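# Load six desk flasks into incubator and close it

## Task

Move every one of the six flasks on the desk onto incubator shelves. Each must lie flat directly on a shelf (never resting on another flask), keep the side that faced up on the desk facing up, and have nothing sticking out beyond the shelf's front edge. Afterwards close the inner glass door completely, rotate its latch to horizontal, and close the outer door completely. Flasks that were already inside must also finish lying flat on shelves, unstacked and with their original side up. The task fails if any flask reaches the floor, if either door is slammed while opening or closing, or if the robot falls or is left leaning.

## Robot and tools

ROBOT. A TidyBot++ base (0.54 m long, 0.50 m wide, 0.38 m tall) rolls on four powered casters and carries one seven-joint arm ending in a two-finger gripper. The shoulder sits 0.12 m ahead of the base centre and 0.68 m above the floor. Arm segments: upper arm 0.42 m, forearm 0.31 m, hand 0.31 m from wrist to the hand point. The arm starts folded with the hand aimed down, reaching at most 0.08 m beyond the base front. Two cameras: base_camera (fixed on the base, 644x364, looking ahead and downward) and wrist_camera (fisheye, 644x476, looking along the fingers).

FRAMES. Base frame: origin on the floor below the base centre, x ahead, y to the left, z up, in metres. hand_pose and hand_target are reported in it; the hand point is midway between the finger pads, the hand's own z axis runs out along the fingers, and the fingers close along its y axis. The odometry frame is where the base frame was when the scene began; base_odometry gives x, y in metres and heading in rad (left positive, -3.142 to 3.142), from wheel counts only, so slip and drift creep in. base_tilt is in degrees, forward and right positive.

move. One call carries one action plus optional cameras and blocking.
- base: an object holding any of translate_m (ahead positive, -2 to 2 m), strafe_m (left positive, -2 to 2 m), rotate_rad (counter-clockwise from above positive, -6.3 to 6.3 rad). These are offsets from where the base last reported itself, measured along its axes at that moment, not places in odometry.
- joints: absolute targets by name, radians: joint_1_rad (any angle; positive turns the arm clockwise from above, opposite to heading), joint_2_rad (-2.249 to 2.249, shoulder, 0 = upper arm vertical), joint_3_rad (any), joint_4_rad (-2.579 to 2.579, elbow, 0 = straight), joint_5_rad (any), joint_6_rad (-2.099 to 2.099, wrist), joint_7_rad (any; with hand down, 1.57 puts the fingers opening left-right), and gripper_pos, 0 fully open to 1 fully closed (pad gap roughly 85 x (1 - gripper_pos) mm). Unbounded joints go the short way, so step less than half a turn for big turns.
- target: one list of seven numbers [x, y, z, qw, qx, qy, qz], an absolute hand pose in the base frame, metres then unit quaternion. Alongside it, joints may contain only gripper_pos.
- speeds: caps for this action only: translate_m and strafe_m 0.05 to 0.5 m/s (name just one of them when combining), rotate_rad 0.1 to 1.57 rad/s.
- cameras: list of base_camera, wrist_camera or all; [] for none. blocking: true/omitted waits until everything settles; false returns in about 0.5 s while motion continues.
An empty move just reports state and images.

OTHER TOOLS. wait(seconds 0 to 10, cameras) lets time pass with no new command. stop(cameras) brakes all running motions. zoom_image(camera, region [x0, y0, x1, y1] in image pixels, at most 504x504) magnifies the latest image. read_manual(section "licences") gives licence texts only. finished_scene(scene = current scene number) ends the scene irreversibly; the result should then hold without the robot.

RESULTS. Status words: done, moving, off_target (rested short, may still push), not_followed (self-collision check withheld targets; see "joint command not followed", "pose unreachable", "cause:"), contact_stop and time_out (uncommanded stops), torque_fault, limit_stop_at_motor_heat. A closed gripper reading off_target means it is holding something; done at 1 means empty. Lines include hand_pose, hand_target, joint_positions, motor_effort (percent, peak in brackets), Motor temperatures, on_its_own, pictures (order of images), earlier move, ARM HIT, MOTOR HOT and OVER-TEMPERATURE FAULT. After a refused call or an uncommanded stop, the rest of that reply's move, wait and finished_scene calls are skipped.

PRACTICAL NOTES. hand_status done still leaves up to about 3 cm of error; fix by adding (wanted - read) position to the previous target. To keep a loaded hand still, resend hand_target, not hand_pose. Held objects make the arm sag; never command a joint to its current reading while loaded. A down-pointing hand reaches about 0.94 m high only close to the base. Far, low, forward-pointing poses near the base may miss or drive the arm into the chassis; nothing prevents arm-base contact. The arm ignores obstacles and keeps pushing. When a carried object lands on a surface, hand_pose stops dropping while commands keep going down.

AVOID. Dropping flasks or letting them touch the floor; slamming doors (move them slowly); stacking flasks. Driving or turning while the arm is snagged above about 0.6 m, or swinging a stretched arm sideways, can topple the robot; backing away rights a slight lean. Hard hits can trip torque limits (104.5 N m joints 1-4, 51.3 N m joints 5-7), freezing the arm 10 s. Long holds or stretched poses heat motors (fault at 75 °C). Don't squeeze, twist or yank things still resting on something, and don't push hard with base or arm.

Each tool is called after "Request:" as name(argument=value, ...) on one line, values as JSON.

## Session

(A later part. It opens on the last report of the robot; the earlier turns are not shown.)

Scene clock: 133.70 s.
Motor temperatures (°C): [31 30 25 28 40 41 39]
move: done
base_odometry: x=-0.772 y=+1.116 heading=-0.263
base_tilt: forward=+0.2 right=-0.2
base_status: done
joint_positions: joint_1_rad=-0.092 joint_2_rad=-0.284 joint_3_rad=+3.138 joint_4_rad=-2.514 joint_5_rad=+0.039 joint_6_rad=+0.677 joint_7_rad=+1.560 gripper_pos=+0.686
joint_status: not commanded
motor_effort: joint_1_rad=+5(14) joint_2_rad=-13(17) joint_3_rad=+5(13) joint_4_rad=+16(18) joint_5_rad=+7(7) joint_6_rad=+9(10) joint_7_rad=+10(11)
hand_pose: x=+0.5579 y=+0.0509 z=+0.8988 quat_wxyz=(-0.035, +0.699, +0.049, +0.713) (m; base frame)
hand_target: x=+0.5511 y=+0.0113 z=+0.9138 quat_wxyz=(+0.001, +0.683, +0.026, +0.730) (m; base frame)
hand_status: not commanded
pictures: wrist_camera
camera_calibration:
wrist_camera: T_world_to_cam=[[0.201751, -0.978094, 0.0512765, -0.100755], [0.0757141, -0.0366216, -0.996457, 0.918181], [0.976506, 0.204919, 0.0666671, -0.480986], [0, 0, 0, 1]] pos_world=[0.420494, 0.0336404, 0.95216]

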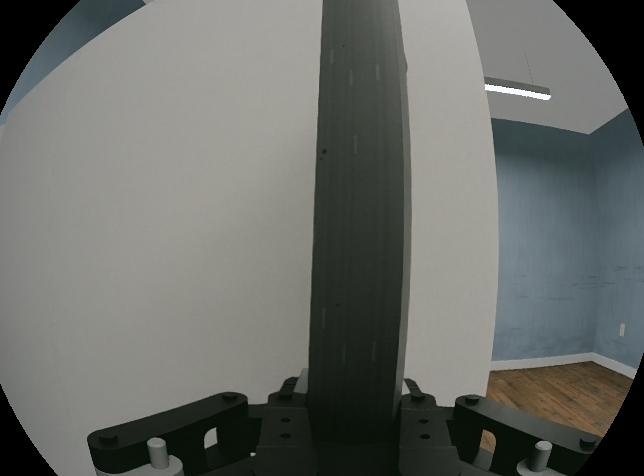

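Request:
move(base={"translate_m": -0.129, "strafe_m": 0.156, "rotate_rad": -0.2}, speeds={"translate_m": 0.12, "rotate_rad": 0.12}, cameras=[])

Request:
move(base={"translate_m": -0.129, "strafe_m": 0.156, "rotate_rad": -0.2}, speeds={"translate_m": 0.12, "rotate_rad": 0.12}, cameras=["wrist_camera"])

Scene clock: 139.80 s.
Motor temperatures (°C): [31 30 25 28 40 41 39]
move: done
base_odometry: x=-0.855 y=+1.300 heading=-0.464
base_tilt: forward=+0.3 right=-0.2
base_status: done
joint_positions: joint_1_rad=-0.077 joint_2_rad=-0.193 joint_3_rad=+3.149 joint_4_rad=-2.439 joint_5_rad=+0.039 joint_6_rad=+0.677 joint_7_rad=+1.560 gripper_pos=+0.700
joint_status: not commanded
motor_effort: joint_1_rad=+5(14) joint_2_rad=-31(34) joint_3_rad=+4(13) joint_4_rad=+2(18) joint_5_rad=+2(4) joint_6_rad=+9(10) joint_7_rad=+4(11)
hand_pose: x=+0.5932 y=+0.0418 z=+0.8989 quat_wxyz=(-0.027, +0.705, +0.040, +0.707) (m; base frame)
hand_target: x=+0.5511 y=+0.0113 z=+0.9138 quat_wxyz=(+0.001, +0.683, +0.026, +0.730) (m; base frame)
hand_status: not commanded
pictures: none
No camera images: "cameras" was empty.

Scene clock: 142.83 s.
Motor temperatures (°C): [31 30 25 28 40 41 39]
move: done
base_odometry: x=-0.901 y=+1.496 heading=-0.666
base_tilt: forward=+0.4 right=-0.2
base_status: done
joint_positions: joint_1_rad=-0.030 joint_2_rad=-0.090 joint_3_rad=+3.201 joint_4_rad=-2.345 joint_5_rad=+0.039 joint_6_rad=+0.677 joint_7_rad=+1.560 gripper_pos=+0.719
joint_status: not commanded
motor_effort: joint_1_rad=+1(12) joint_2_rad=-50(56) joint_3_rad=-3(11) joint_4_rad=-11(16) joint_5_rad=+1(5) joint_6_rad=+9(10) joint_7_rad=+2(4)
hand_pose: x=+0.6368 y=-0.0073 z=+0.8998 quat_wxyz=(+0.007, +0.710, +0.003, +0.704) (m; base frame)
hand_target: x=+0.5511 y=+0.0113 z=+0.9138 quat_wxyz=(+0.001, +0.683, +0.026, +0.730) (m; base frame)
hand_status: not commanded
pictures: wrist_camera
camera_calibration:
wrist_camera: T_world_to_cam=[[0.080629, -0.995847, 0.0422877, -0.0885516], [0.0452165, -0.0387278, -0.998226, 0.932014], [0.995718, 0.0823981, 0.0419061, -0.537068], [0, 0, 0, 1]] pos_world=[0.499765, -0.00783567, 0.956612]

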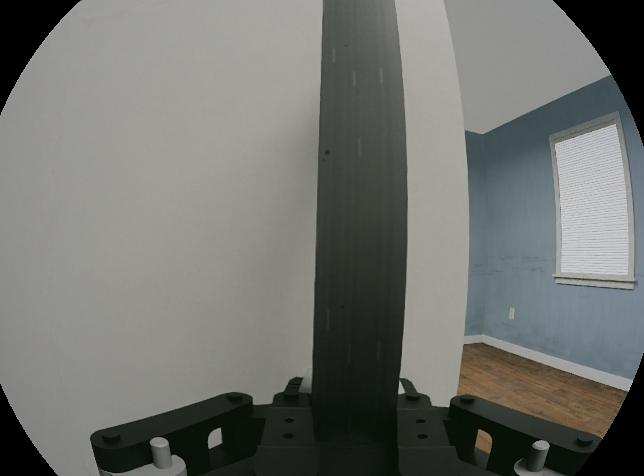

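Request:
move(base={"translate_m": 0.075, "strafe_m": -0.02}, speeds={"translate_m": 0.1}, cameras=[])

Scene clock: 146.13 s.
Motor temperatures (°C): [31 30 25 28 40 41 39]
move: done
base_odometry: x=-0.854 y=+1.434 heading=-0.665
base_tilt: forward=+0.4 right=-0.1
base_status: done
joint_positions: joint_1_rad=-0.047 joint_2_rad=-0.288 joint_3_rad=+3.183 joint_4_rad=-2.516 joint_5_rad=+0.039 joint_6_rad=+0.677 joint_7_rad=+1.560 gripper_pos=+0.718
joint_status: not commanded
motor_effort: joint_1_rad=+3(4) joint_2_rad=-10(52) joint_3_rad=+2(4) joint_4_rad=+17(19) joint_5_rad=+3(4) joint_6_rad=+9(10) joint_7_rad=+5(5)
hand_pose: x=+0.5600 y=+0.0097 z=+0.8991 quat_wxyz=(-0.008, +0.700, +0.014, +0.714) (m; base frame)
hand_target: x=+0.5511 y=+0.0113 z=+0.9138 quat_wxyz=(+0.001, +0.683, +0.026, +0.730) (m; base frame)
hand_status: not commanded
pictures: none
No camera images: "cameras" was empty.

Request:
move(joints={"gripper_pos": 0.2}, cameras=[])

Request:
move(base={"translate_m": -0.3}, speeds={"translate_m": 0.3})

Scene clock: 148.60 s.
Motor temperatures (°C): [31 30 25 28 40 41 39]
move: done
base_odometry: x=-0.854 y=+1.435 heading=-0.665
base_tilt: forward=+0.3 right=-0.1
base_status: not commanded
joint_positions: joint_1_rad=-0.047 joint_2_rad=-0.293 joint_3_rad=+3.183 joint_4_rad=-2.521 joint_5_rad=+0.039 joint_6_rad=+0.677 joint_7_rad=+1.562 gripper_pos=+0.200
joint_status: all done
motor_effort: joint_1_rad=+0(3) joint_2_rad=-7(10) joint_3_rad=+0(3) joint_4_rad=+20(20) joint_5_rad=+1(2) joint_6_rad=+8(9) joint_7_rad=+0(4)
hand_pose: x=+0.5580 y=+0.0096 z=+0.8988 quat_wxyz=(-0.008, +0.700, +0.014, +0.714) (m; base frame)
hand_target: x=+0.5511 y=+0.0113 z=+0.9138 quat_wxyz=(+0.001, +0.683, +0.026, +0.730) (m; base frame)
hand_status: not commanded
pictures: none
No camera images: "cameras" was empty.

Scene clock: 150.53 s.
Motor temperatures (°C): [31 30 25 28 40 41 39]
move: done
base_odometry: x=-1.091 y=+1.620 heading=-0.665
base_tilt: forward=+0.3 right=+0.0
base_status: done
joint_positions: joint_1_rad=-0.047 joint_2_rad=-0.304 joint_3_rad=+3.183 joint_4_rad=-2.523 joint_5_rad=+0.039 joint_6_rad=+0.677 joint_7_rad=+1.562 gripper_pos=+0.200
joint_status: not commanded
motor_effort: joint_1_rad=+0(1) joint_2_rad=-7(11) joint_3_rad=+0(2) joint_4_rad=+19(20) joint_5_rad=+0(1) joint_6_rad=+8(9) joint_7_rad=+0(1)
hand_pose: x=+0.5551 y=+0.0095 z=+0.9025 quat_wxyz=(-0.008, +0.697, +0.014, +0.717) (m; base frame)
hand_target: x=+0.5511 y=+0.0113 z=+0.9138 quat_wxyz=(+0.001, +0.683, +0.026, +0.730) (m; base frame)
hand_status: not commanded
pictures: base_camera, wrist_camera
camera_calibration:
wrist_camera: T_world_to_cam=[[0.115187, -0.992508, 0.0407336, -0.0831633], [0.0827461, -0.031277, -0.99608, 0.916331], [0.989891, 0.118106, 0.0785235, -0.487361], [0, 0, 0, 1]] pos_world=[0.416191, 0.00368009, 0.954396]

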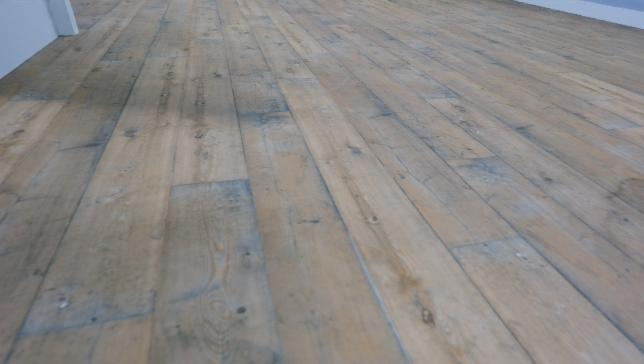

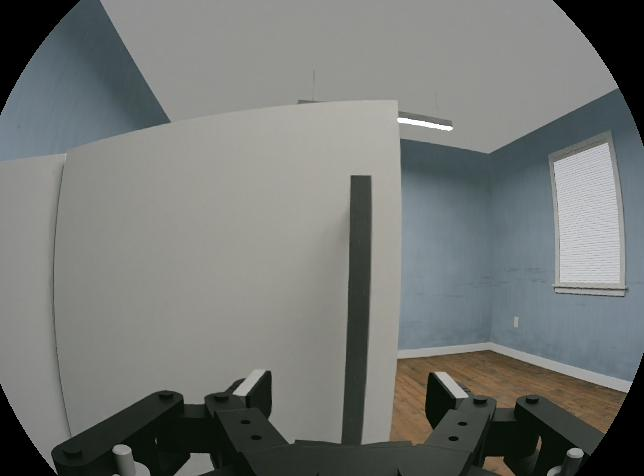

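Request:
move(base={"translate_m": 0.847, "strafe_m": -1.242}, cameras=[])

Request:
move(base={"rotate_rad": 2.085, "translate_m": 1.04, "strafe_m": 1.005})

Scene clock: 161.77 s.
Motor temperatures (°C): [31 30 25 28 40 41 39]
move: done
base_odometry: x=-1.191 y=+0.119 heading=-0.665
base_tilt: forward=+0.3 right=-0.2
base_status: done
joint_positions: joint_1_rad=-0.047 joint_2_rad=-0.304 joint_3_rad=+3.183 joint_4_rad=-2.523 joint_5_rad=+0.039 joint_6_rad=+0.677 joint_7_rad=+1.562 gripper_pos=+0.200
joint_status: not commanded
motor_effort: joint_1_rad=+0(1) joint_2_rad=-6(8) joint_3_rad=+0(2) joint_4_rad=+19(21) joint_5_rad=+0(1) joint_6_rad=+8(9) joint_7_rad=+0(1)
hand_pose: x=+0.5551 y=+0.0095 z=+0.9025 quat_wxyz=(-0.008, +0.697, +0.014, +0.717) (m; base frame)
hand_target: x=+0.5511 y=+0.0113 z=+0.9138 quat_wxyz=(+0.001, +0.683, +0.026, +0.730) (m; base frame)
hand_status: not commanded
pictures: none
No camera images: "cameras" was empty.

Scene clock: 166.57 s.
Motor temperatures (°C): [31 30 25 28 40 41 39]
move: done
base_odometry: x=+0.248 y=+0.268 heading=+1.420
base_tilt: forward=+0.3 right=-0.2
base_status: done
joint_positions: joint_1_rad=-0.047 joint_2_rad=-0.305 joint_3_rad=+3.183 joint_4_rad=-2.523 joint_5_rad=+0.039 joint_6_rad=+0.677 joint_7_rad=+1.562 gripper_pos=+0.200
joint_status: not commanded
motor_effort: joint_1_rad=+0(1) joint_2_rad=-7(9) joint_3_rad=+0(3) joint_4_rad=+19(20) joint_5_rad=+0(1) joint_6_rad=+8(9) joint_7_rad=+0(1)
hand_pose: x=+0.5550 y=+0.0095 z=+0.9027 quat_wxyz=(-0.008, +0.697, +0.014, +0.717) (m; base frame)
hand_target: x=+0.5511 y=+0.0113 z=+0.9138 quat_wxyz=(+0.001, +0.683, +0.026, +0.730) (m; base frame)
hand_status: not commanded
pictures: base_camera, wrist_camera
camera_calibration:
wrist_camera: T_world_to_cam=[[0.115176, -0.992512, 0.0406686, -0.0830778], [0.0831334, -0.0311664, -0.996051, 0.916258], [0.98986, 0.118102, 0.0789212, -0.487538], [0, 0, 0, 1]] pos_world=[0.415991, 0.00368014, 0.954496]

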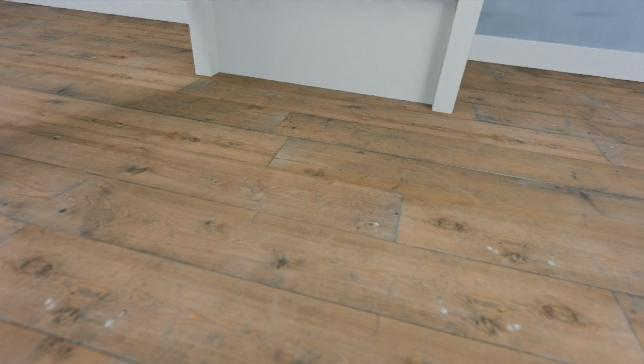

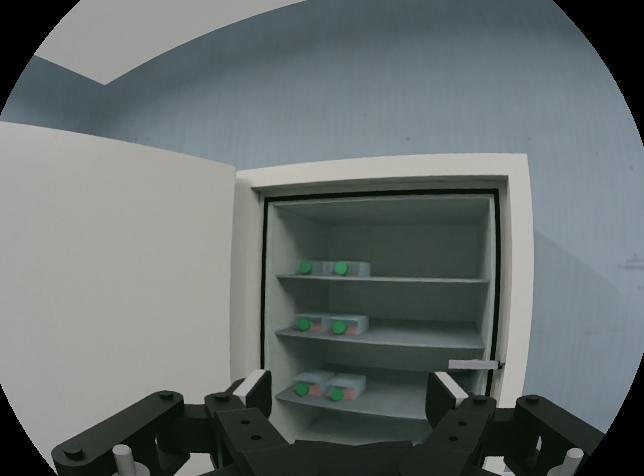

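Request:
zoom_image(camera="wrist_camera", region=[220, 150, 540, 476])

Scaled by 1.546.

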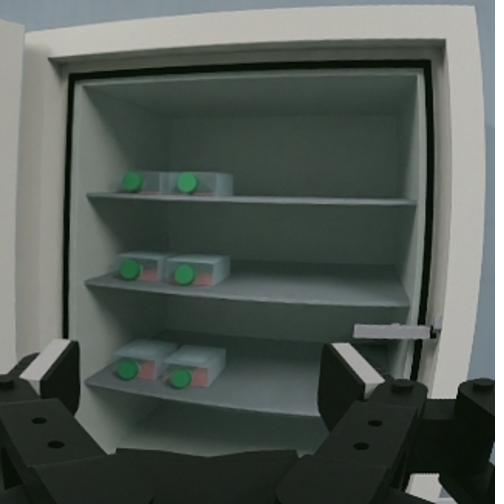

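Request:
move(base={"rotate_rad": -0.2})

Request:
zoom_image(camera="base_camera", region=[180, 20, 560, 150])

Scene clock: 177.00 s.
Motor temperatures (°C): [31 30 25 28 40 41 39]
move: done
base_odometry: x=+0.248 y=+0.268 heading=+1.220
base_tilt: forward=+0.3 right=-0.2
base_status: done
joint_positions: joint_1_rad=-0.047 joint_2_rad=-0.305 joint_3_rad=+3.183 joint_4_rad=-2.523 joint_5_rad=+0.039 joint_6_rad=+0.677 joint_7_rad=+1.562 gripper_pos=+0.200
joint_status: not commanded
motor_effort: joint_1_rad=+0(1) joint_2_rad=-7(7) joint_3_rad=+0(2) joint_4_rad=+19(20) joint_5_rad=+0(1) joint_6_rad=+8(9) joint_7_rad=+0(0)
hand_pose: x=+0.5550 y=+0.0093 z=+0.9027 quat_wxyz=(-0.008, +0.697, +0.014, +0.717) (m; base frame)
hand_target: x=+0.5511 y=+0.0113 z=+0.9138 quat_wxyz=(+0.001, +0.683, +0.026, +0.730) (m; base frame)
hand_status: not commanded
pictures: base_camera, wrist_camera
camera_calibration:
wrist_camera: T_world_to_cam=[[0.114971, -0.992533, 0.0407514, -0.0831707], [0.0831381, -0.0312653, -0.996047, 0.916251], [0.989884, 0.117905, 0.0789227, -0.487535], [0, 0, 0, 1]] pos_world=[0.41599, 0.00358, 0.954496]

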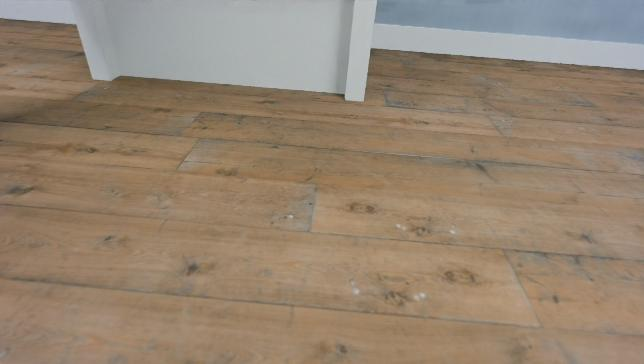

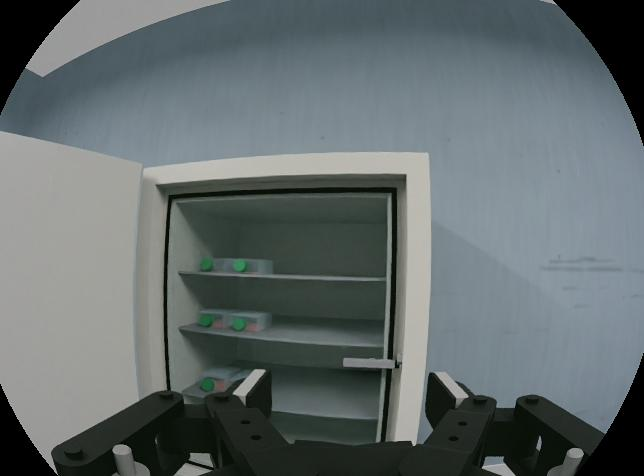

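Scaled by 1.326.

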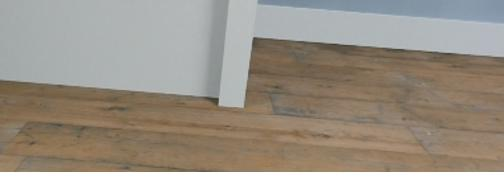

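Request:
move(base={"rotate_rad": -0.035, "translate_m": 0.3, "strafe_m": -0.04})

Request:
zoom_image(camera="wrist_camera", region=[140, 150, 460, 476])

Scene clock: 183.27 s.
Motor temperatures (°C): [31 30 25 28 40 41 39]
move: done
base_odometry: x=+0.389 y=+0.536 heading=+1.185
base_tilt: forward=+0.3 right=-0.1
base_status: done
joint_positions: joint_1_rad=-0.047 joint_2_rad=-0.305 joint_3_rad=+3.183 joint_4_rad=-2.524 joint_5_rad=+0.039 joint_6_rad=+0.677 joint_7_rad=+1.562 gripper_pos=+0.200
joint_status: not commanded
motor_effort: joint_1_rad=+0(2) joint_2_rad=-7(10) joint_3_rad=+0(2) joint_4_rad=+19(20) joint_5_rad=+0(1) joint_6_rad=+8(9) joint_7_rad=+0(1)
hand_pose: x=+0.5549 y=+0.0093 z=+0.9027 quat_wxyz=(-0.008, +0.697, +0.014, +0.717) (m; base frame)
hand_target: x=+0.5511 y=+0.0113 z=+0.9138 quat_wxyz=(+0.001, +0.683, +0.026, +0.730) (m; base frame)
hand_status: not commanded
pictures: base_camera, wrist_camera
camera_calibration:
wrist_camera: T_world_to_cam=[[0.114872, -0.992544, 0.0407543, -0.0831166], [0.0831362, -0.0312764, -0.996047, 0.91616], [0.989895, 0.117806, 0.0789236, -0.487433], [0, 0, 0, 1]] pos_world=[0.41589, 0.00357995, 0.954396]

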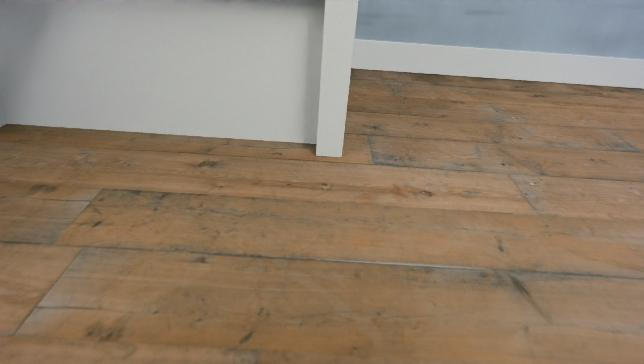

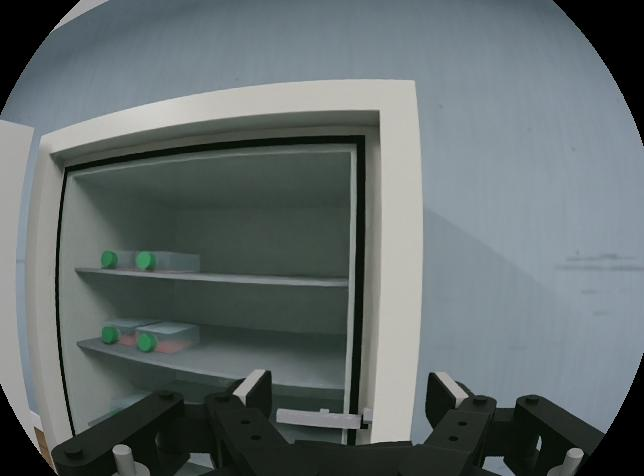

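Scaled by 1.546.

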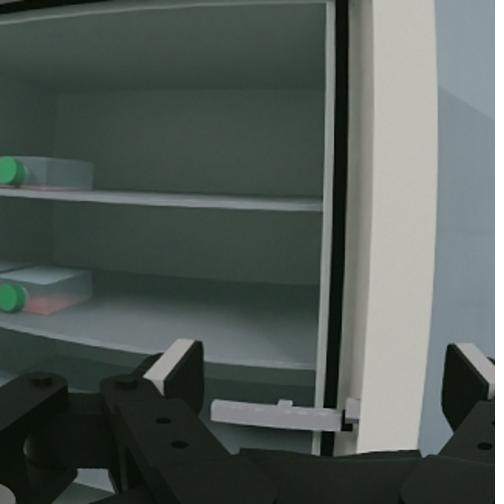

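Request:
move(joints={"joint_2_rad": 0.3, "joint_4_rad": -2.55, "joint_6_rad": 1.28})

Request:
zoom_image(camera="wrist_camera", region=[140, 150, 460, 476])

Scene clock: 194.40 s.
Motor temperatures (°C): [31 30 25 28 40 41 39]
move: done
base_odometry: x=+0.389 y=+0.536 heading=+1.185
base_tilt: forward=+0.3 right=-0.2
base_status: not commanded
joint_positions: joint_1_rad=-0.047 joint_2_rad=+0.287 joint_3_rad=+3.183 joint_4_rad=-2.534 joint_5_rad=+0.039 joint_6_rad=+1.225 joint_7_rad=+1.562 gripper_pos=+0.200
joint_status: all done
motor_effort: joint_1_rad=+0(0) joint_2_rad=-20(22) joint_3_rad=+0(2) joint_4_rad=+11(20) joint_5_rad=+0(1) joint_6_rad=+8(9) joint_7_rad=+0(0)
hand_pose: x=+0.6483 y=+0.0176 z=+0.7789 quat_wxyz=(-0.010, +0.716, +0.021, +0.698) (m; base frame)
hand_target: x=+0.6450 y=+0.0204 z=+0.7826 quat_wxyz=(-0.005, +0.706, +0.032, +0.707) (m; base frame)
hand_status: not commanded
pictures: base_camera, wrist_camera
camera_calibration:
wrist_camera: T_world_to_cam=[[0.129026, -0.990773, 0.041487, -0.0904069], [0.0287865, -0.0380768, -0.99886, 0.822908], [0.991223, 0.130073, 0.023608, -0.529105], [0, 0, 0, 1]] pos_world=[0.512438, 0.0105831, 0.838211]

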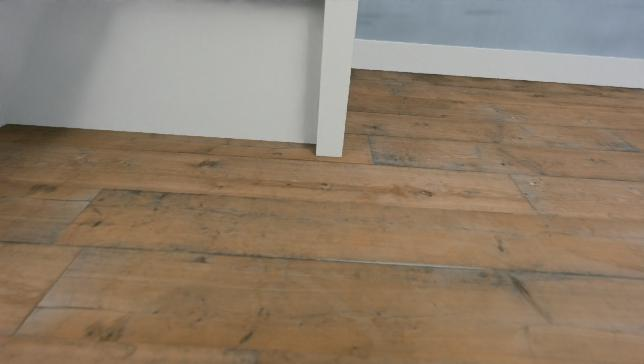

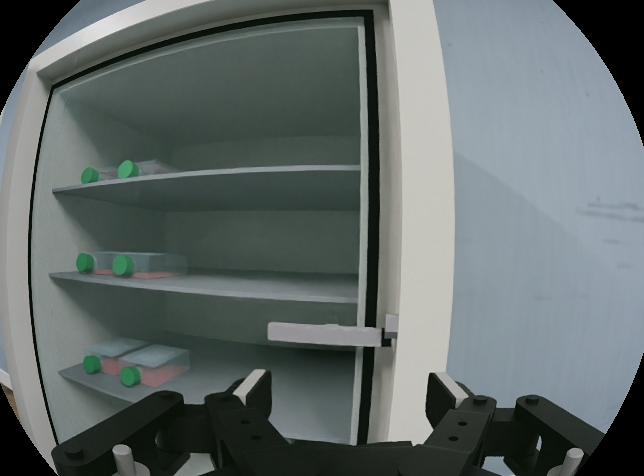

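Scaled by 1.546.

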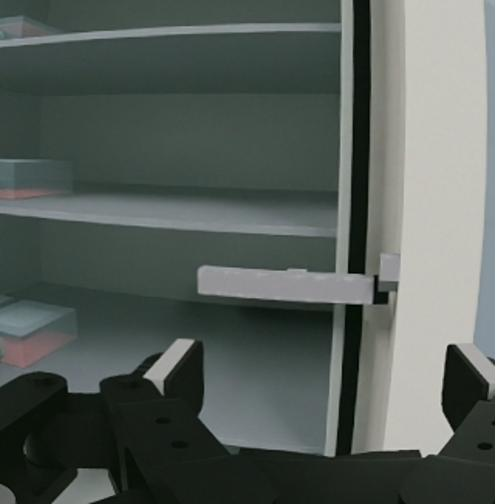

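Request:
zoom_image(camera="wrist_camera", region=[250, 290, 430, 380])

Scaled by 2.800.

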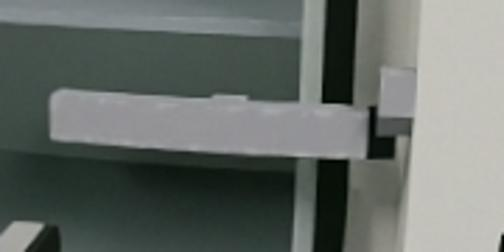

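Request:
move(joints={"joint_2_rad": 0.445, "joint_4_rad": -2.55, "joint_6_rad": 1.445, "joint_7_rad": 3.14, "gripper_pos": 0.2}, base={"strafe_m": 0.024})

Request:
zoom_image(camera="wrist_camera", region=[240, 150, 560, 476])

Scene clock: 218.87 s.
Motor temperatures (°C): [31 30 25 28 40 41 39]
move: done
base_odometry: x=+0.367 y=+0.545 heading=+1.184
base_tilt: forward=+0.3 right=-0.2
base_status: done
joint_positions: joint_1_rad=-0.048 joint_2_rad=+0.431 joint_3_rad=+3.183 joint_4_rad=-2.536 joint_5_rad=+0.039 joint_6_rad=+1.392 joint_7_rad=+3.078 gripper_pos=+0.200
joint_status: all done
motor_effort: joint_1_rad=+0(2) joint_2_rad=-23(23) joint_3_rad=+0(2) joint_4_rad=+9(13) joint_5_rad=+1(1) joint_6_rad=+8(9) joint_7_rad=+0(1)
hand_pose: x=+0.6607 y=+0.0199 z=+0.7529 quat_wxyz=(+0.476, +0.499, +0.503, +0.520) (m; base frame)
hand_target: x=+0.6571 y=+0.0222 z=+0.7567 quat_wxyz=(+0.496, +0.475, +0.514, +0.514) (m; base frame)
hand_status: not commanded
pictures: base_camera, wrist_camera
camera_calibration:
wrist_camera: T_world_to_cam=[[0.0902576, -0.00653392, 0.995897, -0.801138], [0.100755, -0.994788, -0.015658, 0.0279625], [0.990809, 0.101755, -0.0891288, -0.455351], [0, 0, 0, 1]] pos_world=[0.520657, 0.0689165, 0.757704]

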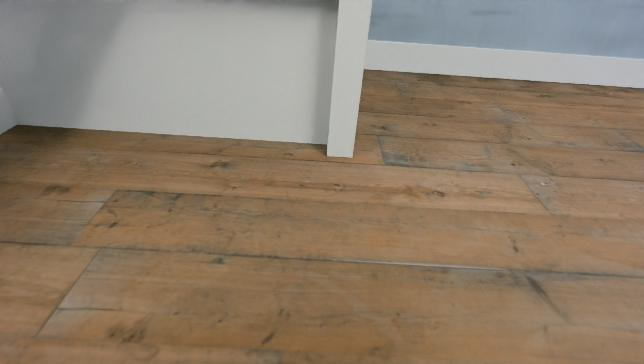

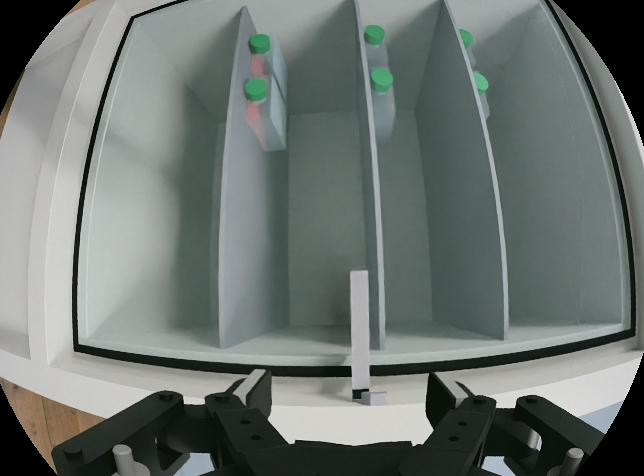

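Scaled by 1.546.

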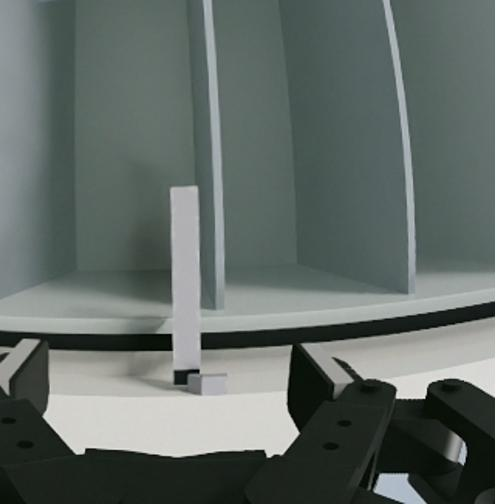

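Request:
move(joints={"joint_2_rad": 0.375, "joint_6_rad": 1.37, "joint_7_rad": 3.19}, base={"translate_m": 0.12, "strafe_m": -0.012}, speeds={"translate_m": 0.2})

Request:
zoom_image(camera="wrist_camera", region=[200, 200, 500, 476])

Scene clock: 228.03 s.
Motor temperatures (°C): [31 30 25 28 40 41 39]
move: done
base_odometry: x=+0.423 y=+0.652 heading=+1.185
base_tilt: forward=+0.3 right=-0.2
base_status: done
joint_positions: joint_1_rad=-0.048 joint_2_rad=+0.394 joint_3_rad=+3.183 joint_4_rad=-2.542 joint_5_rad=+0.039 joint_6_rad=+1.388 joint_7_rad=+3.126 gripper_pos=+0.200
joint_status: all done
motor_effort: joint_1_rad=+0(1) joint_2_rad=-22(26) joint_3_rad=+0(2) joint_4_rad=+10(11) joint_5_rad=+0(1) joint_6_rad=+8(10) joint_7_rad=+0(1)
hand_pose: x=+0.6560 y=+0.0197 z=+0.7694 quat_wxyz=(+0.495, +0.480, +0.508, +0.515) (m; base frame)
hand_target: x=+0.6518 y=+0.0214 z=+0.7709 quat_wxyz=(+0.508, +0.464, +0.527, +0.499) (m; base frame)
hand_status: not commanded
pictures: base_camera, wrist_camera
camera_calibration:
wrist_camera: T_world_to_cam=[[0.0608462, 0.040114, 0.997341, -0.79995], [0.099953, -0.994415, 0.0338983, -0.00919789], [0.99313, 0.0976246, -0.0645159, -0.469618], [0, 0, 0, 1]] pos_world=[0.515985, 0.068789, 0.767837]

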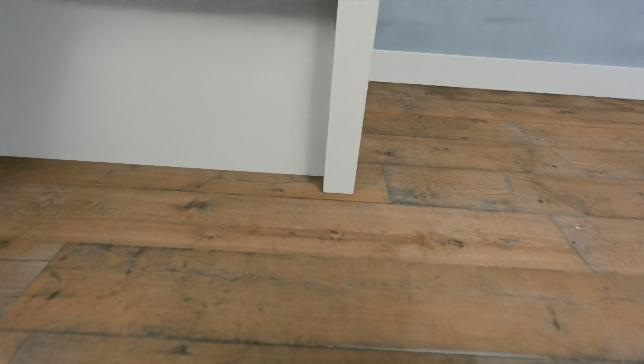

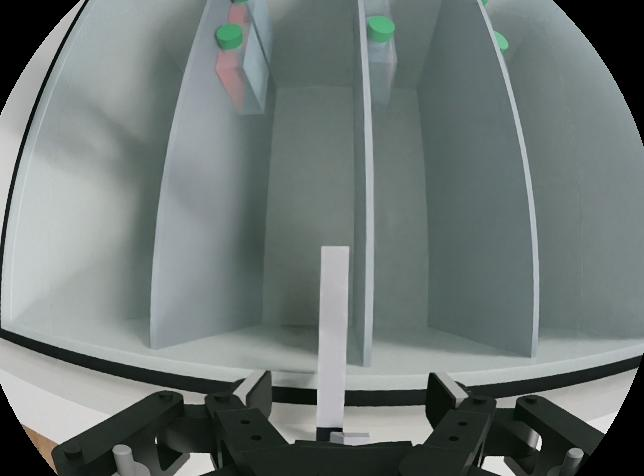

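Scaled by 1.680.

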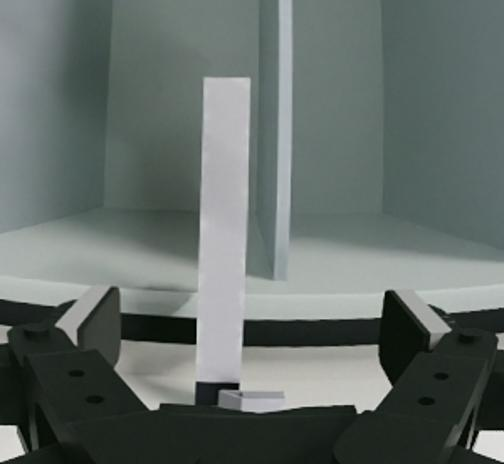

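Request:
move(joints={"joint_6_rad": 1.33}, base={"translate_m": 0.08}, speeds={"translate_m": 0.1})

Request:
zoom_image(camera="wrist_camera", region=[200, 200, 500, 476])

Scene clock: 234.60 s.
Motor temperatures (°C): [31 30 25 28 40 41 39]
move: done
base_odometry: x=+0.453 y=+0.726 heading=+1.184
base_tilt: forward=+0.2 right=-0.1
base_status: done
joint_positions: joint_1_rad=-0.048 joint_2_rad=+0.392 joint_3_rad=+3.183 joint_4_rad=-2.544 joint_5_rad=+0.039 joint_6_rad=+1.360 joint_7_rad=+3.126 gripper_pos=+0.200
joint_status: all done
motor_effort: joint_1_rad=+0(2) joint_2_rad=-22(24) joint_3_rad=-1(2) joint_4_rad=+9(12) joint_5_rad=+0(1) joint_6_rad=+9(9) joint_7_rad=+0(1)
hand_pose: x=+0.6552 y=+0.0194 z=+0.7607 quat_wxyz=(+0.489, +0.488, +0.515, +0.508) (m; base frame)
hand_target: x=+0.6518 y=+0.0211 z=+0.7584 quat_wxyz=(+0.498, +0.473, +0.537, +0.489) (m; base frame)
hand_status: not commanded
pictures: base_camera, wrist_camera
camera_calibration:
wrist_camera: T_world_to_cam=[[0.0895724, 0.0412896, 0.995124, -0.808298], [0.100199, -0.994445, 0.0322423, -0.00791538], [0.990927, 0.0968226, -0.093212, -0.446106], [0, 0, 0, 1]] pos_world=[0.515253, 0.068696, 0.76303]

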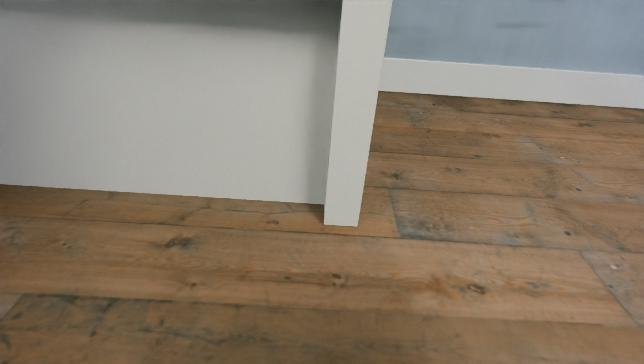

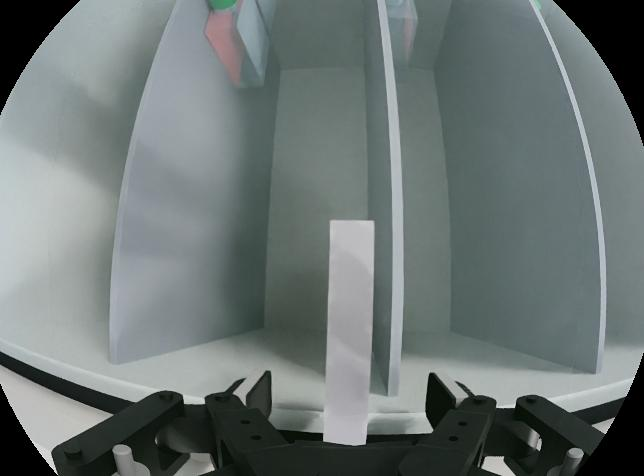

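Scaled by 1.680.

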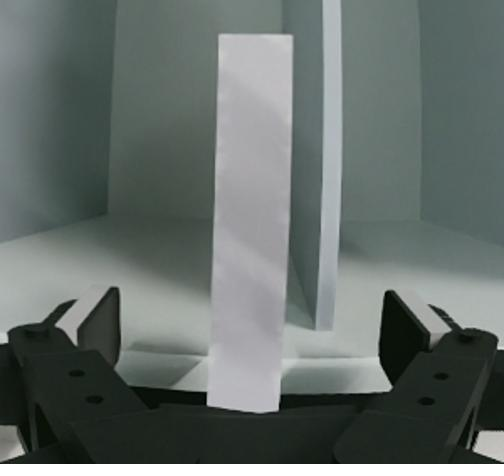

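Request:
move(base={"translate_m": 0.022, "strafe_m": 0.008}, speeds={"translate_m": 0.1}, cameras=[])

Request:
move(joints={"gripper_pos": 0.74})

Request:
zoom_image(camera="wrist_camera", region=[200, 200, 500, 476])

Scene clock: 240.47 s.
Motor temperatures (°C): [31 30 25 28 40 41 39]
move: done
base_odometry: x=+0.455 y=+0.749 heading=+1.184
base_tilt: forward=+0.2 right=-0.1
base_status: done
joint_positions: joint_1_rad=-0.037 joint_2_rad=+0.352 joint_3_rad=+3.183 joint_4_rad=-2.602 joint_5_rad=+0.039 joint_6_rad=+1.360 joint_7_rad=+3.126 gripper_pos=+0.200
joint_status: not commanded
motor_effort: joint_1_rad=-3(4) joint_2_rad=-14(22) joint_3_rad=-3(4) joint_4_rad=+18(21) joint_5_rad=+3(5) joint_6_rad=+5(9) joint_7_rad=+0(0)
hand_pose: x=+0.6341 y=+0.0133 z=+0.7602 quat_wxyz=(+0.487, +0.495, +0.516, +0.501) (m; base frame)
hand_target: x=+0.6518 y=+0.0211 z=+0.7584 quat_wxyz=(+0.498, +0.473, +0.537, +0.489) (m; base frame)
hand_status: not commanded
pictures: none
No camera images: "cameras" was empty.

Scene clock: 241.30 s.
Motor temperatures (°C): [31 30 25 28 40 41 39]
move: done
base_odometry: x=+0.454 y=+0.749 heading=+1.184
base_tilt: forward=+0.3 right=-0.1
base_status: not commanded
joint_positions: joint_1_rad=-0.038 joint_2_rad=+0.334 joint_3_rad=+3.183 joint_4_rad=-2.617 joint_5_rad=+0.039 joint_6_rad=+1.355 joint_7_rad=+3.128 gripper_pos=+0.739
joint_status: all done
motor_effort: joint_1_rad=-2(4) joint_2_rad=-14(17) joint_3_rad=-1(3) joint_4_rad=+22(27) joint_5_rad=+2(4) joint_6_rad=+7(11) joint_7_rad=+0(1)
hand_pose: x=+0.6278 y=+0.0134 z=+0.7624 quat_wxyz=(+0.486, +0.495, +0.517, +0.500) (m; base frame)
hand_target: x=+0.6518 y=+0.0211 z=+0.7584 quat_wxyz=(+0.498, +0.473, +0.537, +0.489) (m; base frame)
hand_status: not commanded
pictures: base_camera, wrist_camera
camera_calibration:
wrist_camera: T_world_to_cam=[[0.109473, 0.0404389, 0.993167, -0.818248], [0.0894885, -0.995516, 0.0306705, -0.00334384], [0.989953, 0.0855194, -0.112601, -0.402632], [0, 0, 0, 1]] pos_world=[0.488462, 0.064193, 0.767422]

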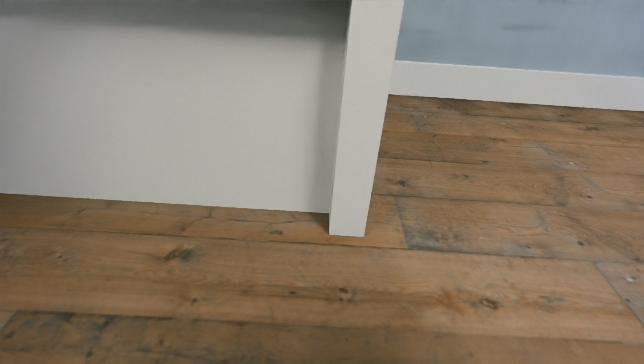

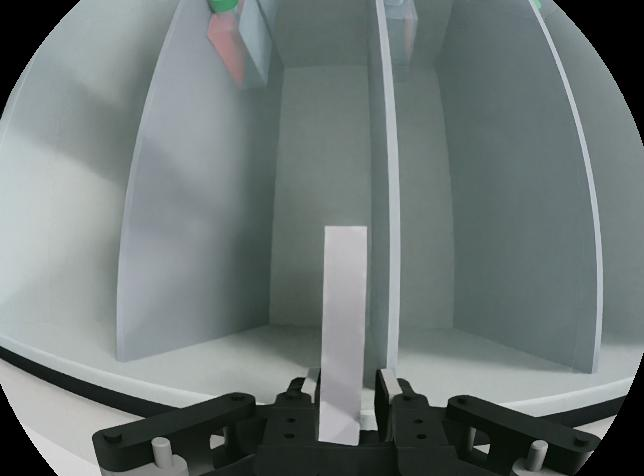

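Scaled by 1.680.

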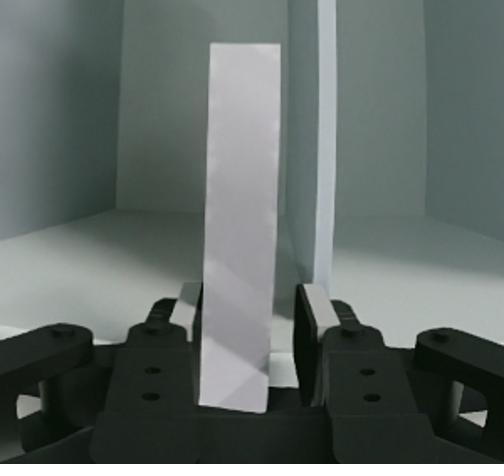

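Request:
move(base={"translate_m": -0.028}, speeds={"translate_m": 0.1}, cameras=[])

Request:
move(joints={"gripper_pos": 0.83})

Request:
zoom_image(camera="wrist_camera", region=[200, 200, 500, 476])

Scene clock: 246.00 s.
Motor temperatures (°C): [31 30 25 28 40 41 39]
move: done
base_odometry: x=+0.444 y=+0.723 heading=+1.184
base_tilt: forward=+0.2 right=-0.2
base_status: done
joint_positions: joint_1_rad=-0.038 joint_2_rad=+0.372 joint_3_rad=+3.183 joint_4_rad=-2.562 joint_5_rad=+0.039 joint_6_rad=+1.354 joint_7_rad=+3.128 gripper_pos=+0.740
joint_status: not commanded
motor_effort: joint_1_rad=+0(1) joint_2_rad=-22(24) joint_3_rad=-1(2) joint_4_rad=+10(20) joint_5_rad=+0(2) joint_6_rad=+9(10) joint_7_rad=+0(0)
hand_pose: x=+0.6482 y=+0.0140 z=+0.7630 quat_wxyz=(+0.491, +0.491, +0.514, +0.504) (m; base frame)
hand_target: x=+0.6518 y=+0.0211 z=+0.7584 quat_wxyz=(+0.498, +0.473, +0.537, +0.489) (m; base frame)
hand_status: not commanded
pictures: none
No camera images: "cameras" was empty.

Scene clock: 246.50 s.
Motor temperatures (°C): [31 30 25 28 40 41 39]
move: done
base_odometry: x=+0.444 y=+0.723 heading=+1.184
base_tilt: forward=+0.3 right=-0.2
base_status: not commanded
joint_positions: joint_1_rad=-0.038 joint_2_rad=+0.376 joint_3_rad=+3.183 joint_4_rad=-2.563 joint_5_rad=+0.039 joint_6_rad=+1.350 joint_7_rad=+3.128 gripper_pos=+0.826
joint_status: all done
motor_effort: joint_1_rad=+0(0) joint_2_rad=-21(25) joint_3_rad=+0(2) joint_4_rad=+12(14) joint_5_rad=+1(1) joint_6_rad=+8(12) joint_7_rad=+0(1)
hand_pose: x=+0.6481 y=+0.0140 z=+0.7593 quat_wxyz=(+0.489, +0.493, +0.516, +0.502) (m; base frame)
hand_target: x=+0.6518 y=+0.0211 z=+0.7584 quat_wxyz=(+0.498, +0.473, +0.537, +0.489) (m; base frame)
hand_status: not commanded
pictures: base_camera, wrist_camera
camera_calibration:
wrist_camera: T_world_to_cam=[[0.101953, 0.0423703, 0.993887, -0.813167], [0.0903515, -0.995358, 0.0331648, -0.00687197], [0.990678, 0.0864179, -0.105308, -0.429195], [0, 0, 0, 1]] pos_world=[0.508719, 0.0647041, 0.763226]

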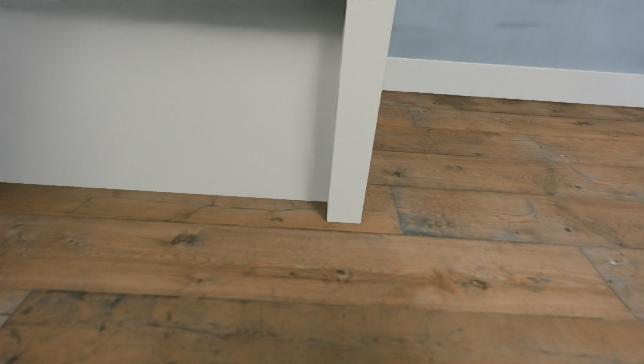

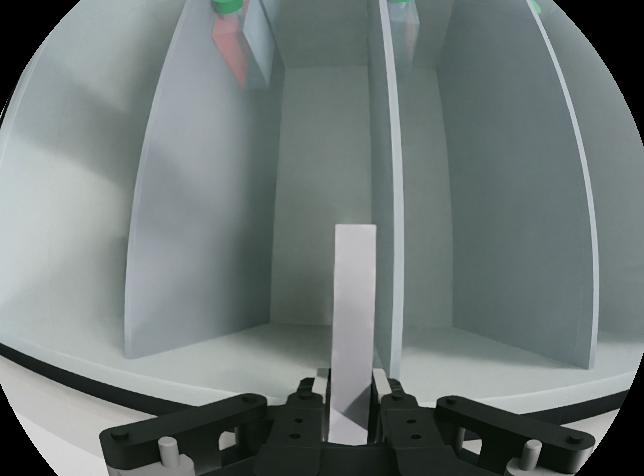

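Scaled by 1.680.

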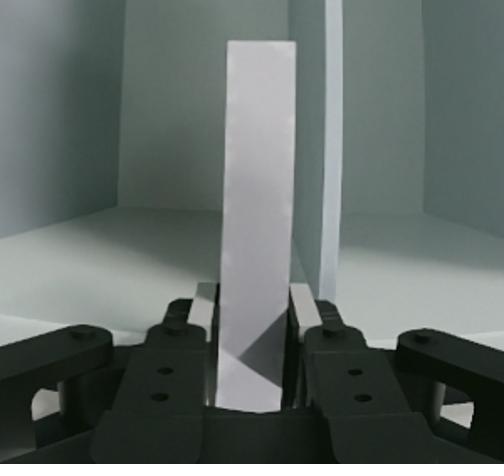

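Request:
move(joints={"gripper_pos": 0.88}, cameras=[])

Request:
move(joints={"joint_7_rad": 2.85})

Scene clock: 248.37 s.
Motor temperatures (°C): [31 30 25 28 40 41 39]
move: off_target
base_odometry: x=+0.444 y=+0.723 heading=+1.184
base_tilt: forward=+0.2 right=-0.2
base_status: not commanded
joint_positions: joint_1_rad=-0.038 joint_2_rad=+0.376 joint_3_rad=+3.183 joint_4_rad=-2.563 joint_5_rad=+0.039 joint_6_rad=+1.350 joint_7_rad=+3.128 gripper_pos=+0.848
joint_status: gripper_pos off_target (ended at +0.848, target +0.880)
motor_effort: joint_1_rad=+0(0) joint_2_rad=-20(21) joint_3_rad=+0(2) joint_4_rad=+11(14) joint_5_rad=+1(1) joint_6_rad=+8(9) joint_7_rad=+1(1)
hand_pose: x=+0.6481 y=+0.0140 z=+0.7593 quat_wxyz=(+0.489, +0.493, +0.516, +0.502) (m; base frame)
hand_target: x=+0.6518 y=+0.0211 z=+0.7584 quat_wxyz=(+0.498, +0.473, +0.537, +0.489) (m; base frame)
hand_status: not commanded
pictures: none
No camera images: "cameras" was empty.

Scene clock: 249.10 s.
Motor temperatures (°C): [31 30 25 28 40 41 39]
move: done
base_odometry: x=+0.444 y=+0.723 heading=+1.184
base_tilt: forward=+0.3 right=-0.1
base_status: not commanded
joint_positions: joint_1_rad=-0.038 joint_2_rad=+0.381 joint_3_rad=+3.183 joint_4_rad=-2.563 joint_5_rad=+0.039 joint_6_rad=+1.350 joint_7_rad=+2.885 gripper_pos=+0.848
joint_status: all done
motor_effort: joint_1_rad=+1(2) joint_2_rad=-24(25) joint_3_rad=+0(2) joint_4_rad=+11(13) joint_5_rad=+0(1) joint_6_rad=+10(11) joint_7_rad=-1(1)
hand_pose: x=+0.6485 y=+0.0142 z=+0.7565 quat_wxyz=(+0.423, +0.553, +0.454, +0.556) (m; base frame)
hand_target: x=+0.6518 y=+0.0211 z=+0.7584 quat_wxyz=(+0.409, +0.557, +0.449, +0.566) (m; base frame)
hand_status: not commanded
pictures: base_camera, wrist_camera
camera_calibration:
wrist_camera: T_world_to_cam=[[0.115943, -0.197955, 0.97333, -0.8006], [0.0843534, -0.974436, -0.208228, 0.179642], [0.989667, 0.106246, -0.0962807, -0.436234], [0, 0, 0, 1]] pos_world=[0.509397, 0.0629148, 0.774654]

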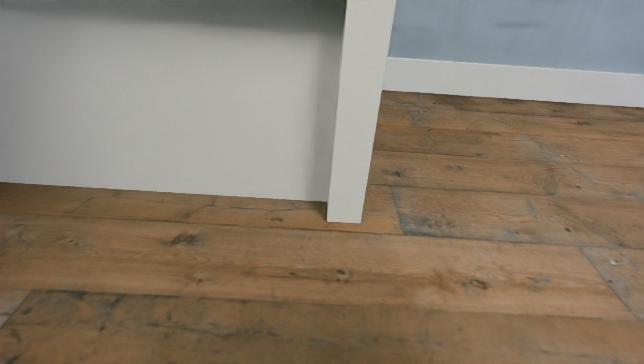

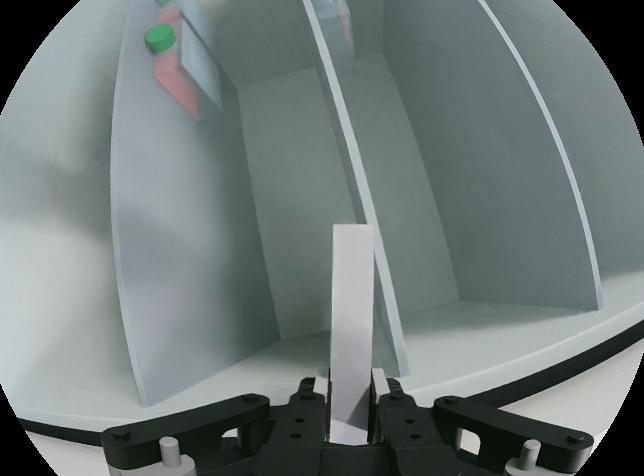

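Request:
move(joints={"joint_7_rad": 2.2}, cameras=[])

Request:
move(joints={"joint_7_rad": 1.55})

Scene clock: 252.23 s.
Motor temperatures (°C): [31 30 25 28 40 41 39]
move: done
base_odometry: x=+0.444 y=+0.723 heading=+1.184
base_tilt: forward=+0.2 right=-0.2
base_status: not commanded
joint_positions: joint_1_rad=-0.046 joint_2_rad=+0.393 joint_3_rad=+3.183 joint_4_rad=-2.563 joint_5_rad=+0.039 joint_6_rad=+1.349 joint_7_rad=+2.262 gripper_pos=+0.848
joint_status: all done
motor_effort: joint_1_rad=+4(4) joint_2_rad=-28(28) joint_3_rad=+3(3) joint_4_rad=+12(13) joint_5_rad=-3(3) joint_6_rad=+12(13) joint_7_rad=-1(1)
hand_pose: x=+0.6492 y=+0.0181 z=+0.7497 quat_wxyz=(+0.228, +0.669, +0.267, +0.655) (m; base frame)
hand_target: x=+0.6518 y=+0.0211 z=+0.7584 quat_wxyz=(+0.206, +0.672, +0.248, +0.667) (m; base frame)
hand_status: not commanded
pictures: none
No camera images: "cameras" was empty.

Scene clock: 253.60 s.
Motor temperatures (°C): [31 30 25 28 40 41 39]
move: done
base_odometry: x=+0.444 y=+0.723 heading=+1.184
base_tilt: forward=+0.2 right=-0.2
base_status: not commanded
joint_positions: joint_1_rad=-0.057 joint_2_rad=+0.398 joint_3_rad=+3.179 joint_4_rad=-2.563 joint_5_rad=+0.039 joint_6_rad=+1.348 joint_7_rad=+1.612 gripper_pos=+0.848
joint_status: all done
motor_effort: joint_1_rad=+6(6) joint_2_rad=-29(29) joint_3_rad=+4(5) joint_4_rad=+12(13) joint_5_rad=-4(5) joint_6_rad=+14(14) joint_7_rad=+0(1)
hand_pose: x=+0.6492 y=+0.0259 z=+0.7466 quat_wxyz=(+0.001, +0.721, +0.044, +0.691) (m; base frame)
hand_target: x=+0.6518 y=+0.0211 z=+0.7584 quat_wxyz=(-0.018, +0.716, +0.020, +0.698) (m; base frame)
hand_status: not commanded
pictures: base_camera, wrist_camera
camera_calibration:
wrist_camera: T_world_to_cam=[[0.147727, -0.985152, 0.0874726, -0.127591], [0.0145492, -0.0862688, -0.996166, 0.799375], [0.988921, 0.148433, 0.00158895, -0.512801], [0, 0, 0, 1]] pos_world=[0.514338, 0.0193814, 0.808286]

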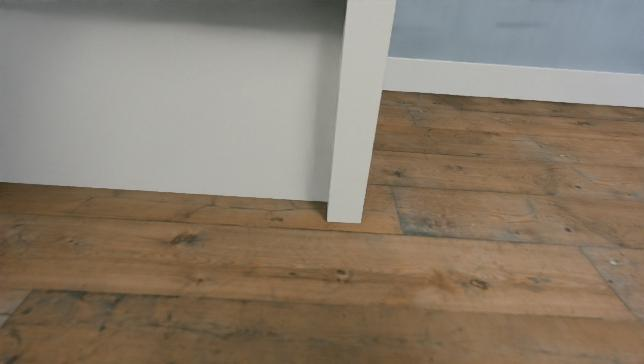

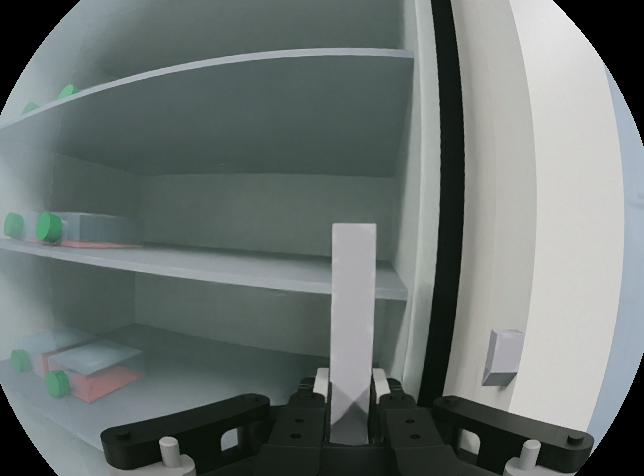

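Request:
move(base={"translate_m": -0.039, "strafe_m": 0.055, "rotate_rad": -0.08}, speeds={"translate_m": 0.07, "rotate_rad": 0.1})

Scene clock: 268.57 s.
Motor temperatures (°C): [31 30 25 28 40 41 39]
move: done
base_odometry: x=+0.378 y=+0.708 heading=+1.104
base_tilt: forward=+0.2 right=-0.1
base_status: done
joint_positions: joint_1_rad=-0.054 joint_2_rad=+0.399 joint_3_rad=+3.172 joint_4_rad=-2.563 joint_5_rad=+0.039 joint_6_rad=+1.347 joint_7_rad=+1.611 gripper_pos=+0.848
joint_status: not commanded
motor_effort: joint_1_rad=+2(8) joint_2_rad=-26(30) joint_3_rad=+0(6) joint_4_rad=+11(14) joint_5_rad=-1(7) joint_6_rad=+11(14) joint_7_rad=+0(1)
hand_pose: x=+0.6490 y=+0.0278 z=+0.7463 quat_wxyz=(-0.001, +0.721, +0.044, +0.691) (m; base frame)
hand_target: x=+0.6518 y=+0.0211 z=+0.7584 quat_wxyz=(-0.018, +0.716, +0.020, +0.698) (m; base frame)
hand_status: not commanded
pictures: base_camera, wrist_camera
camera_calibration:
wrist_camera: T_world_to_cam=[[0.151614, -0.984854, 0.0841191, -0.125679], [0.0138949, -0.0829709, -0.996455, 0.799864], [0.988342, 0.152246, 0.00110488, -0.512292], [0, 0, 0, 1]] pos_world=[0.51426, 0.0205844, 0.808166]

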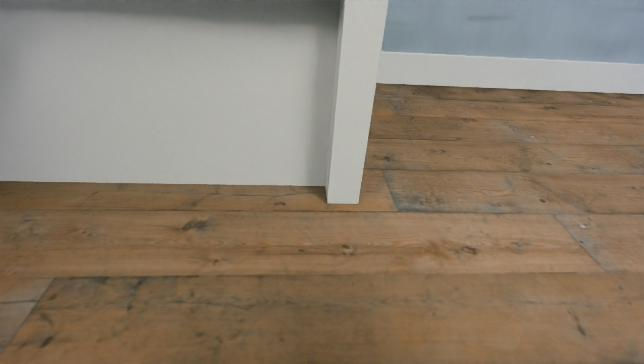

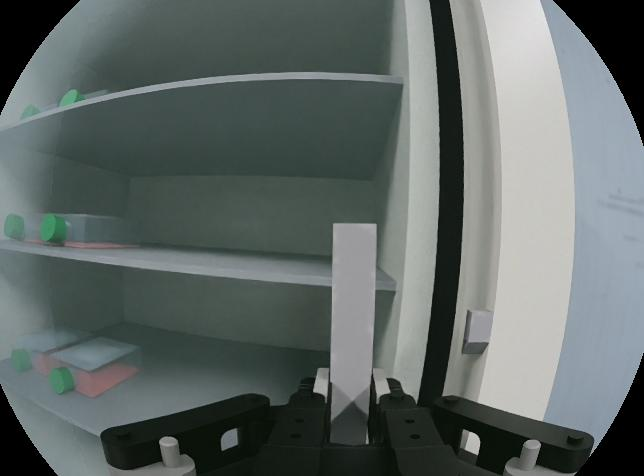

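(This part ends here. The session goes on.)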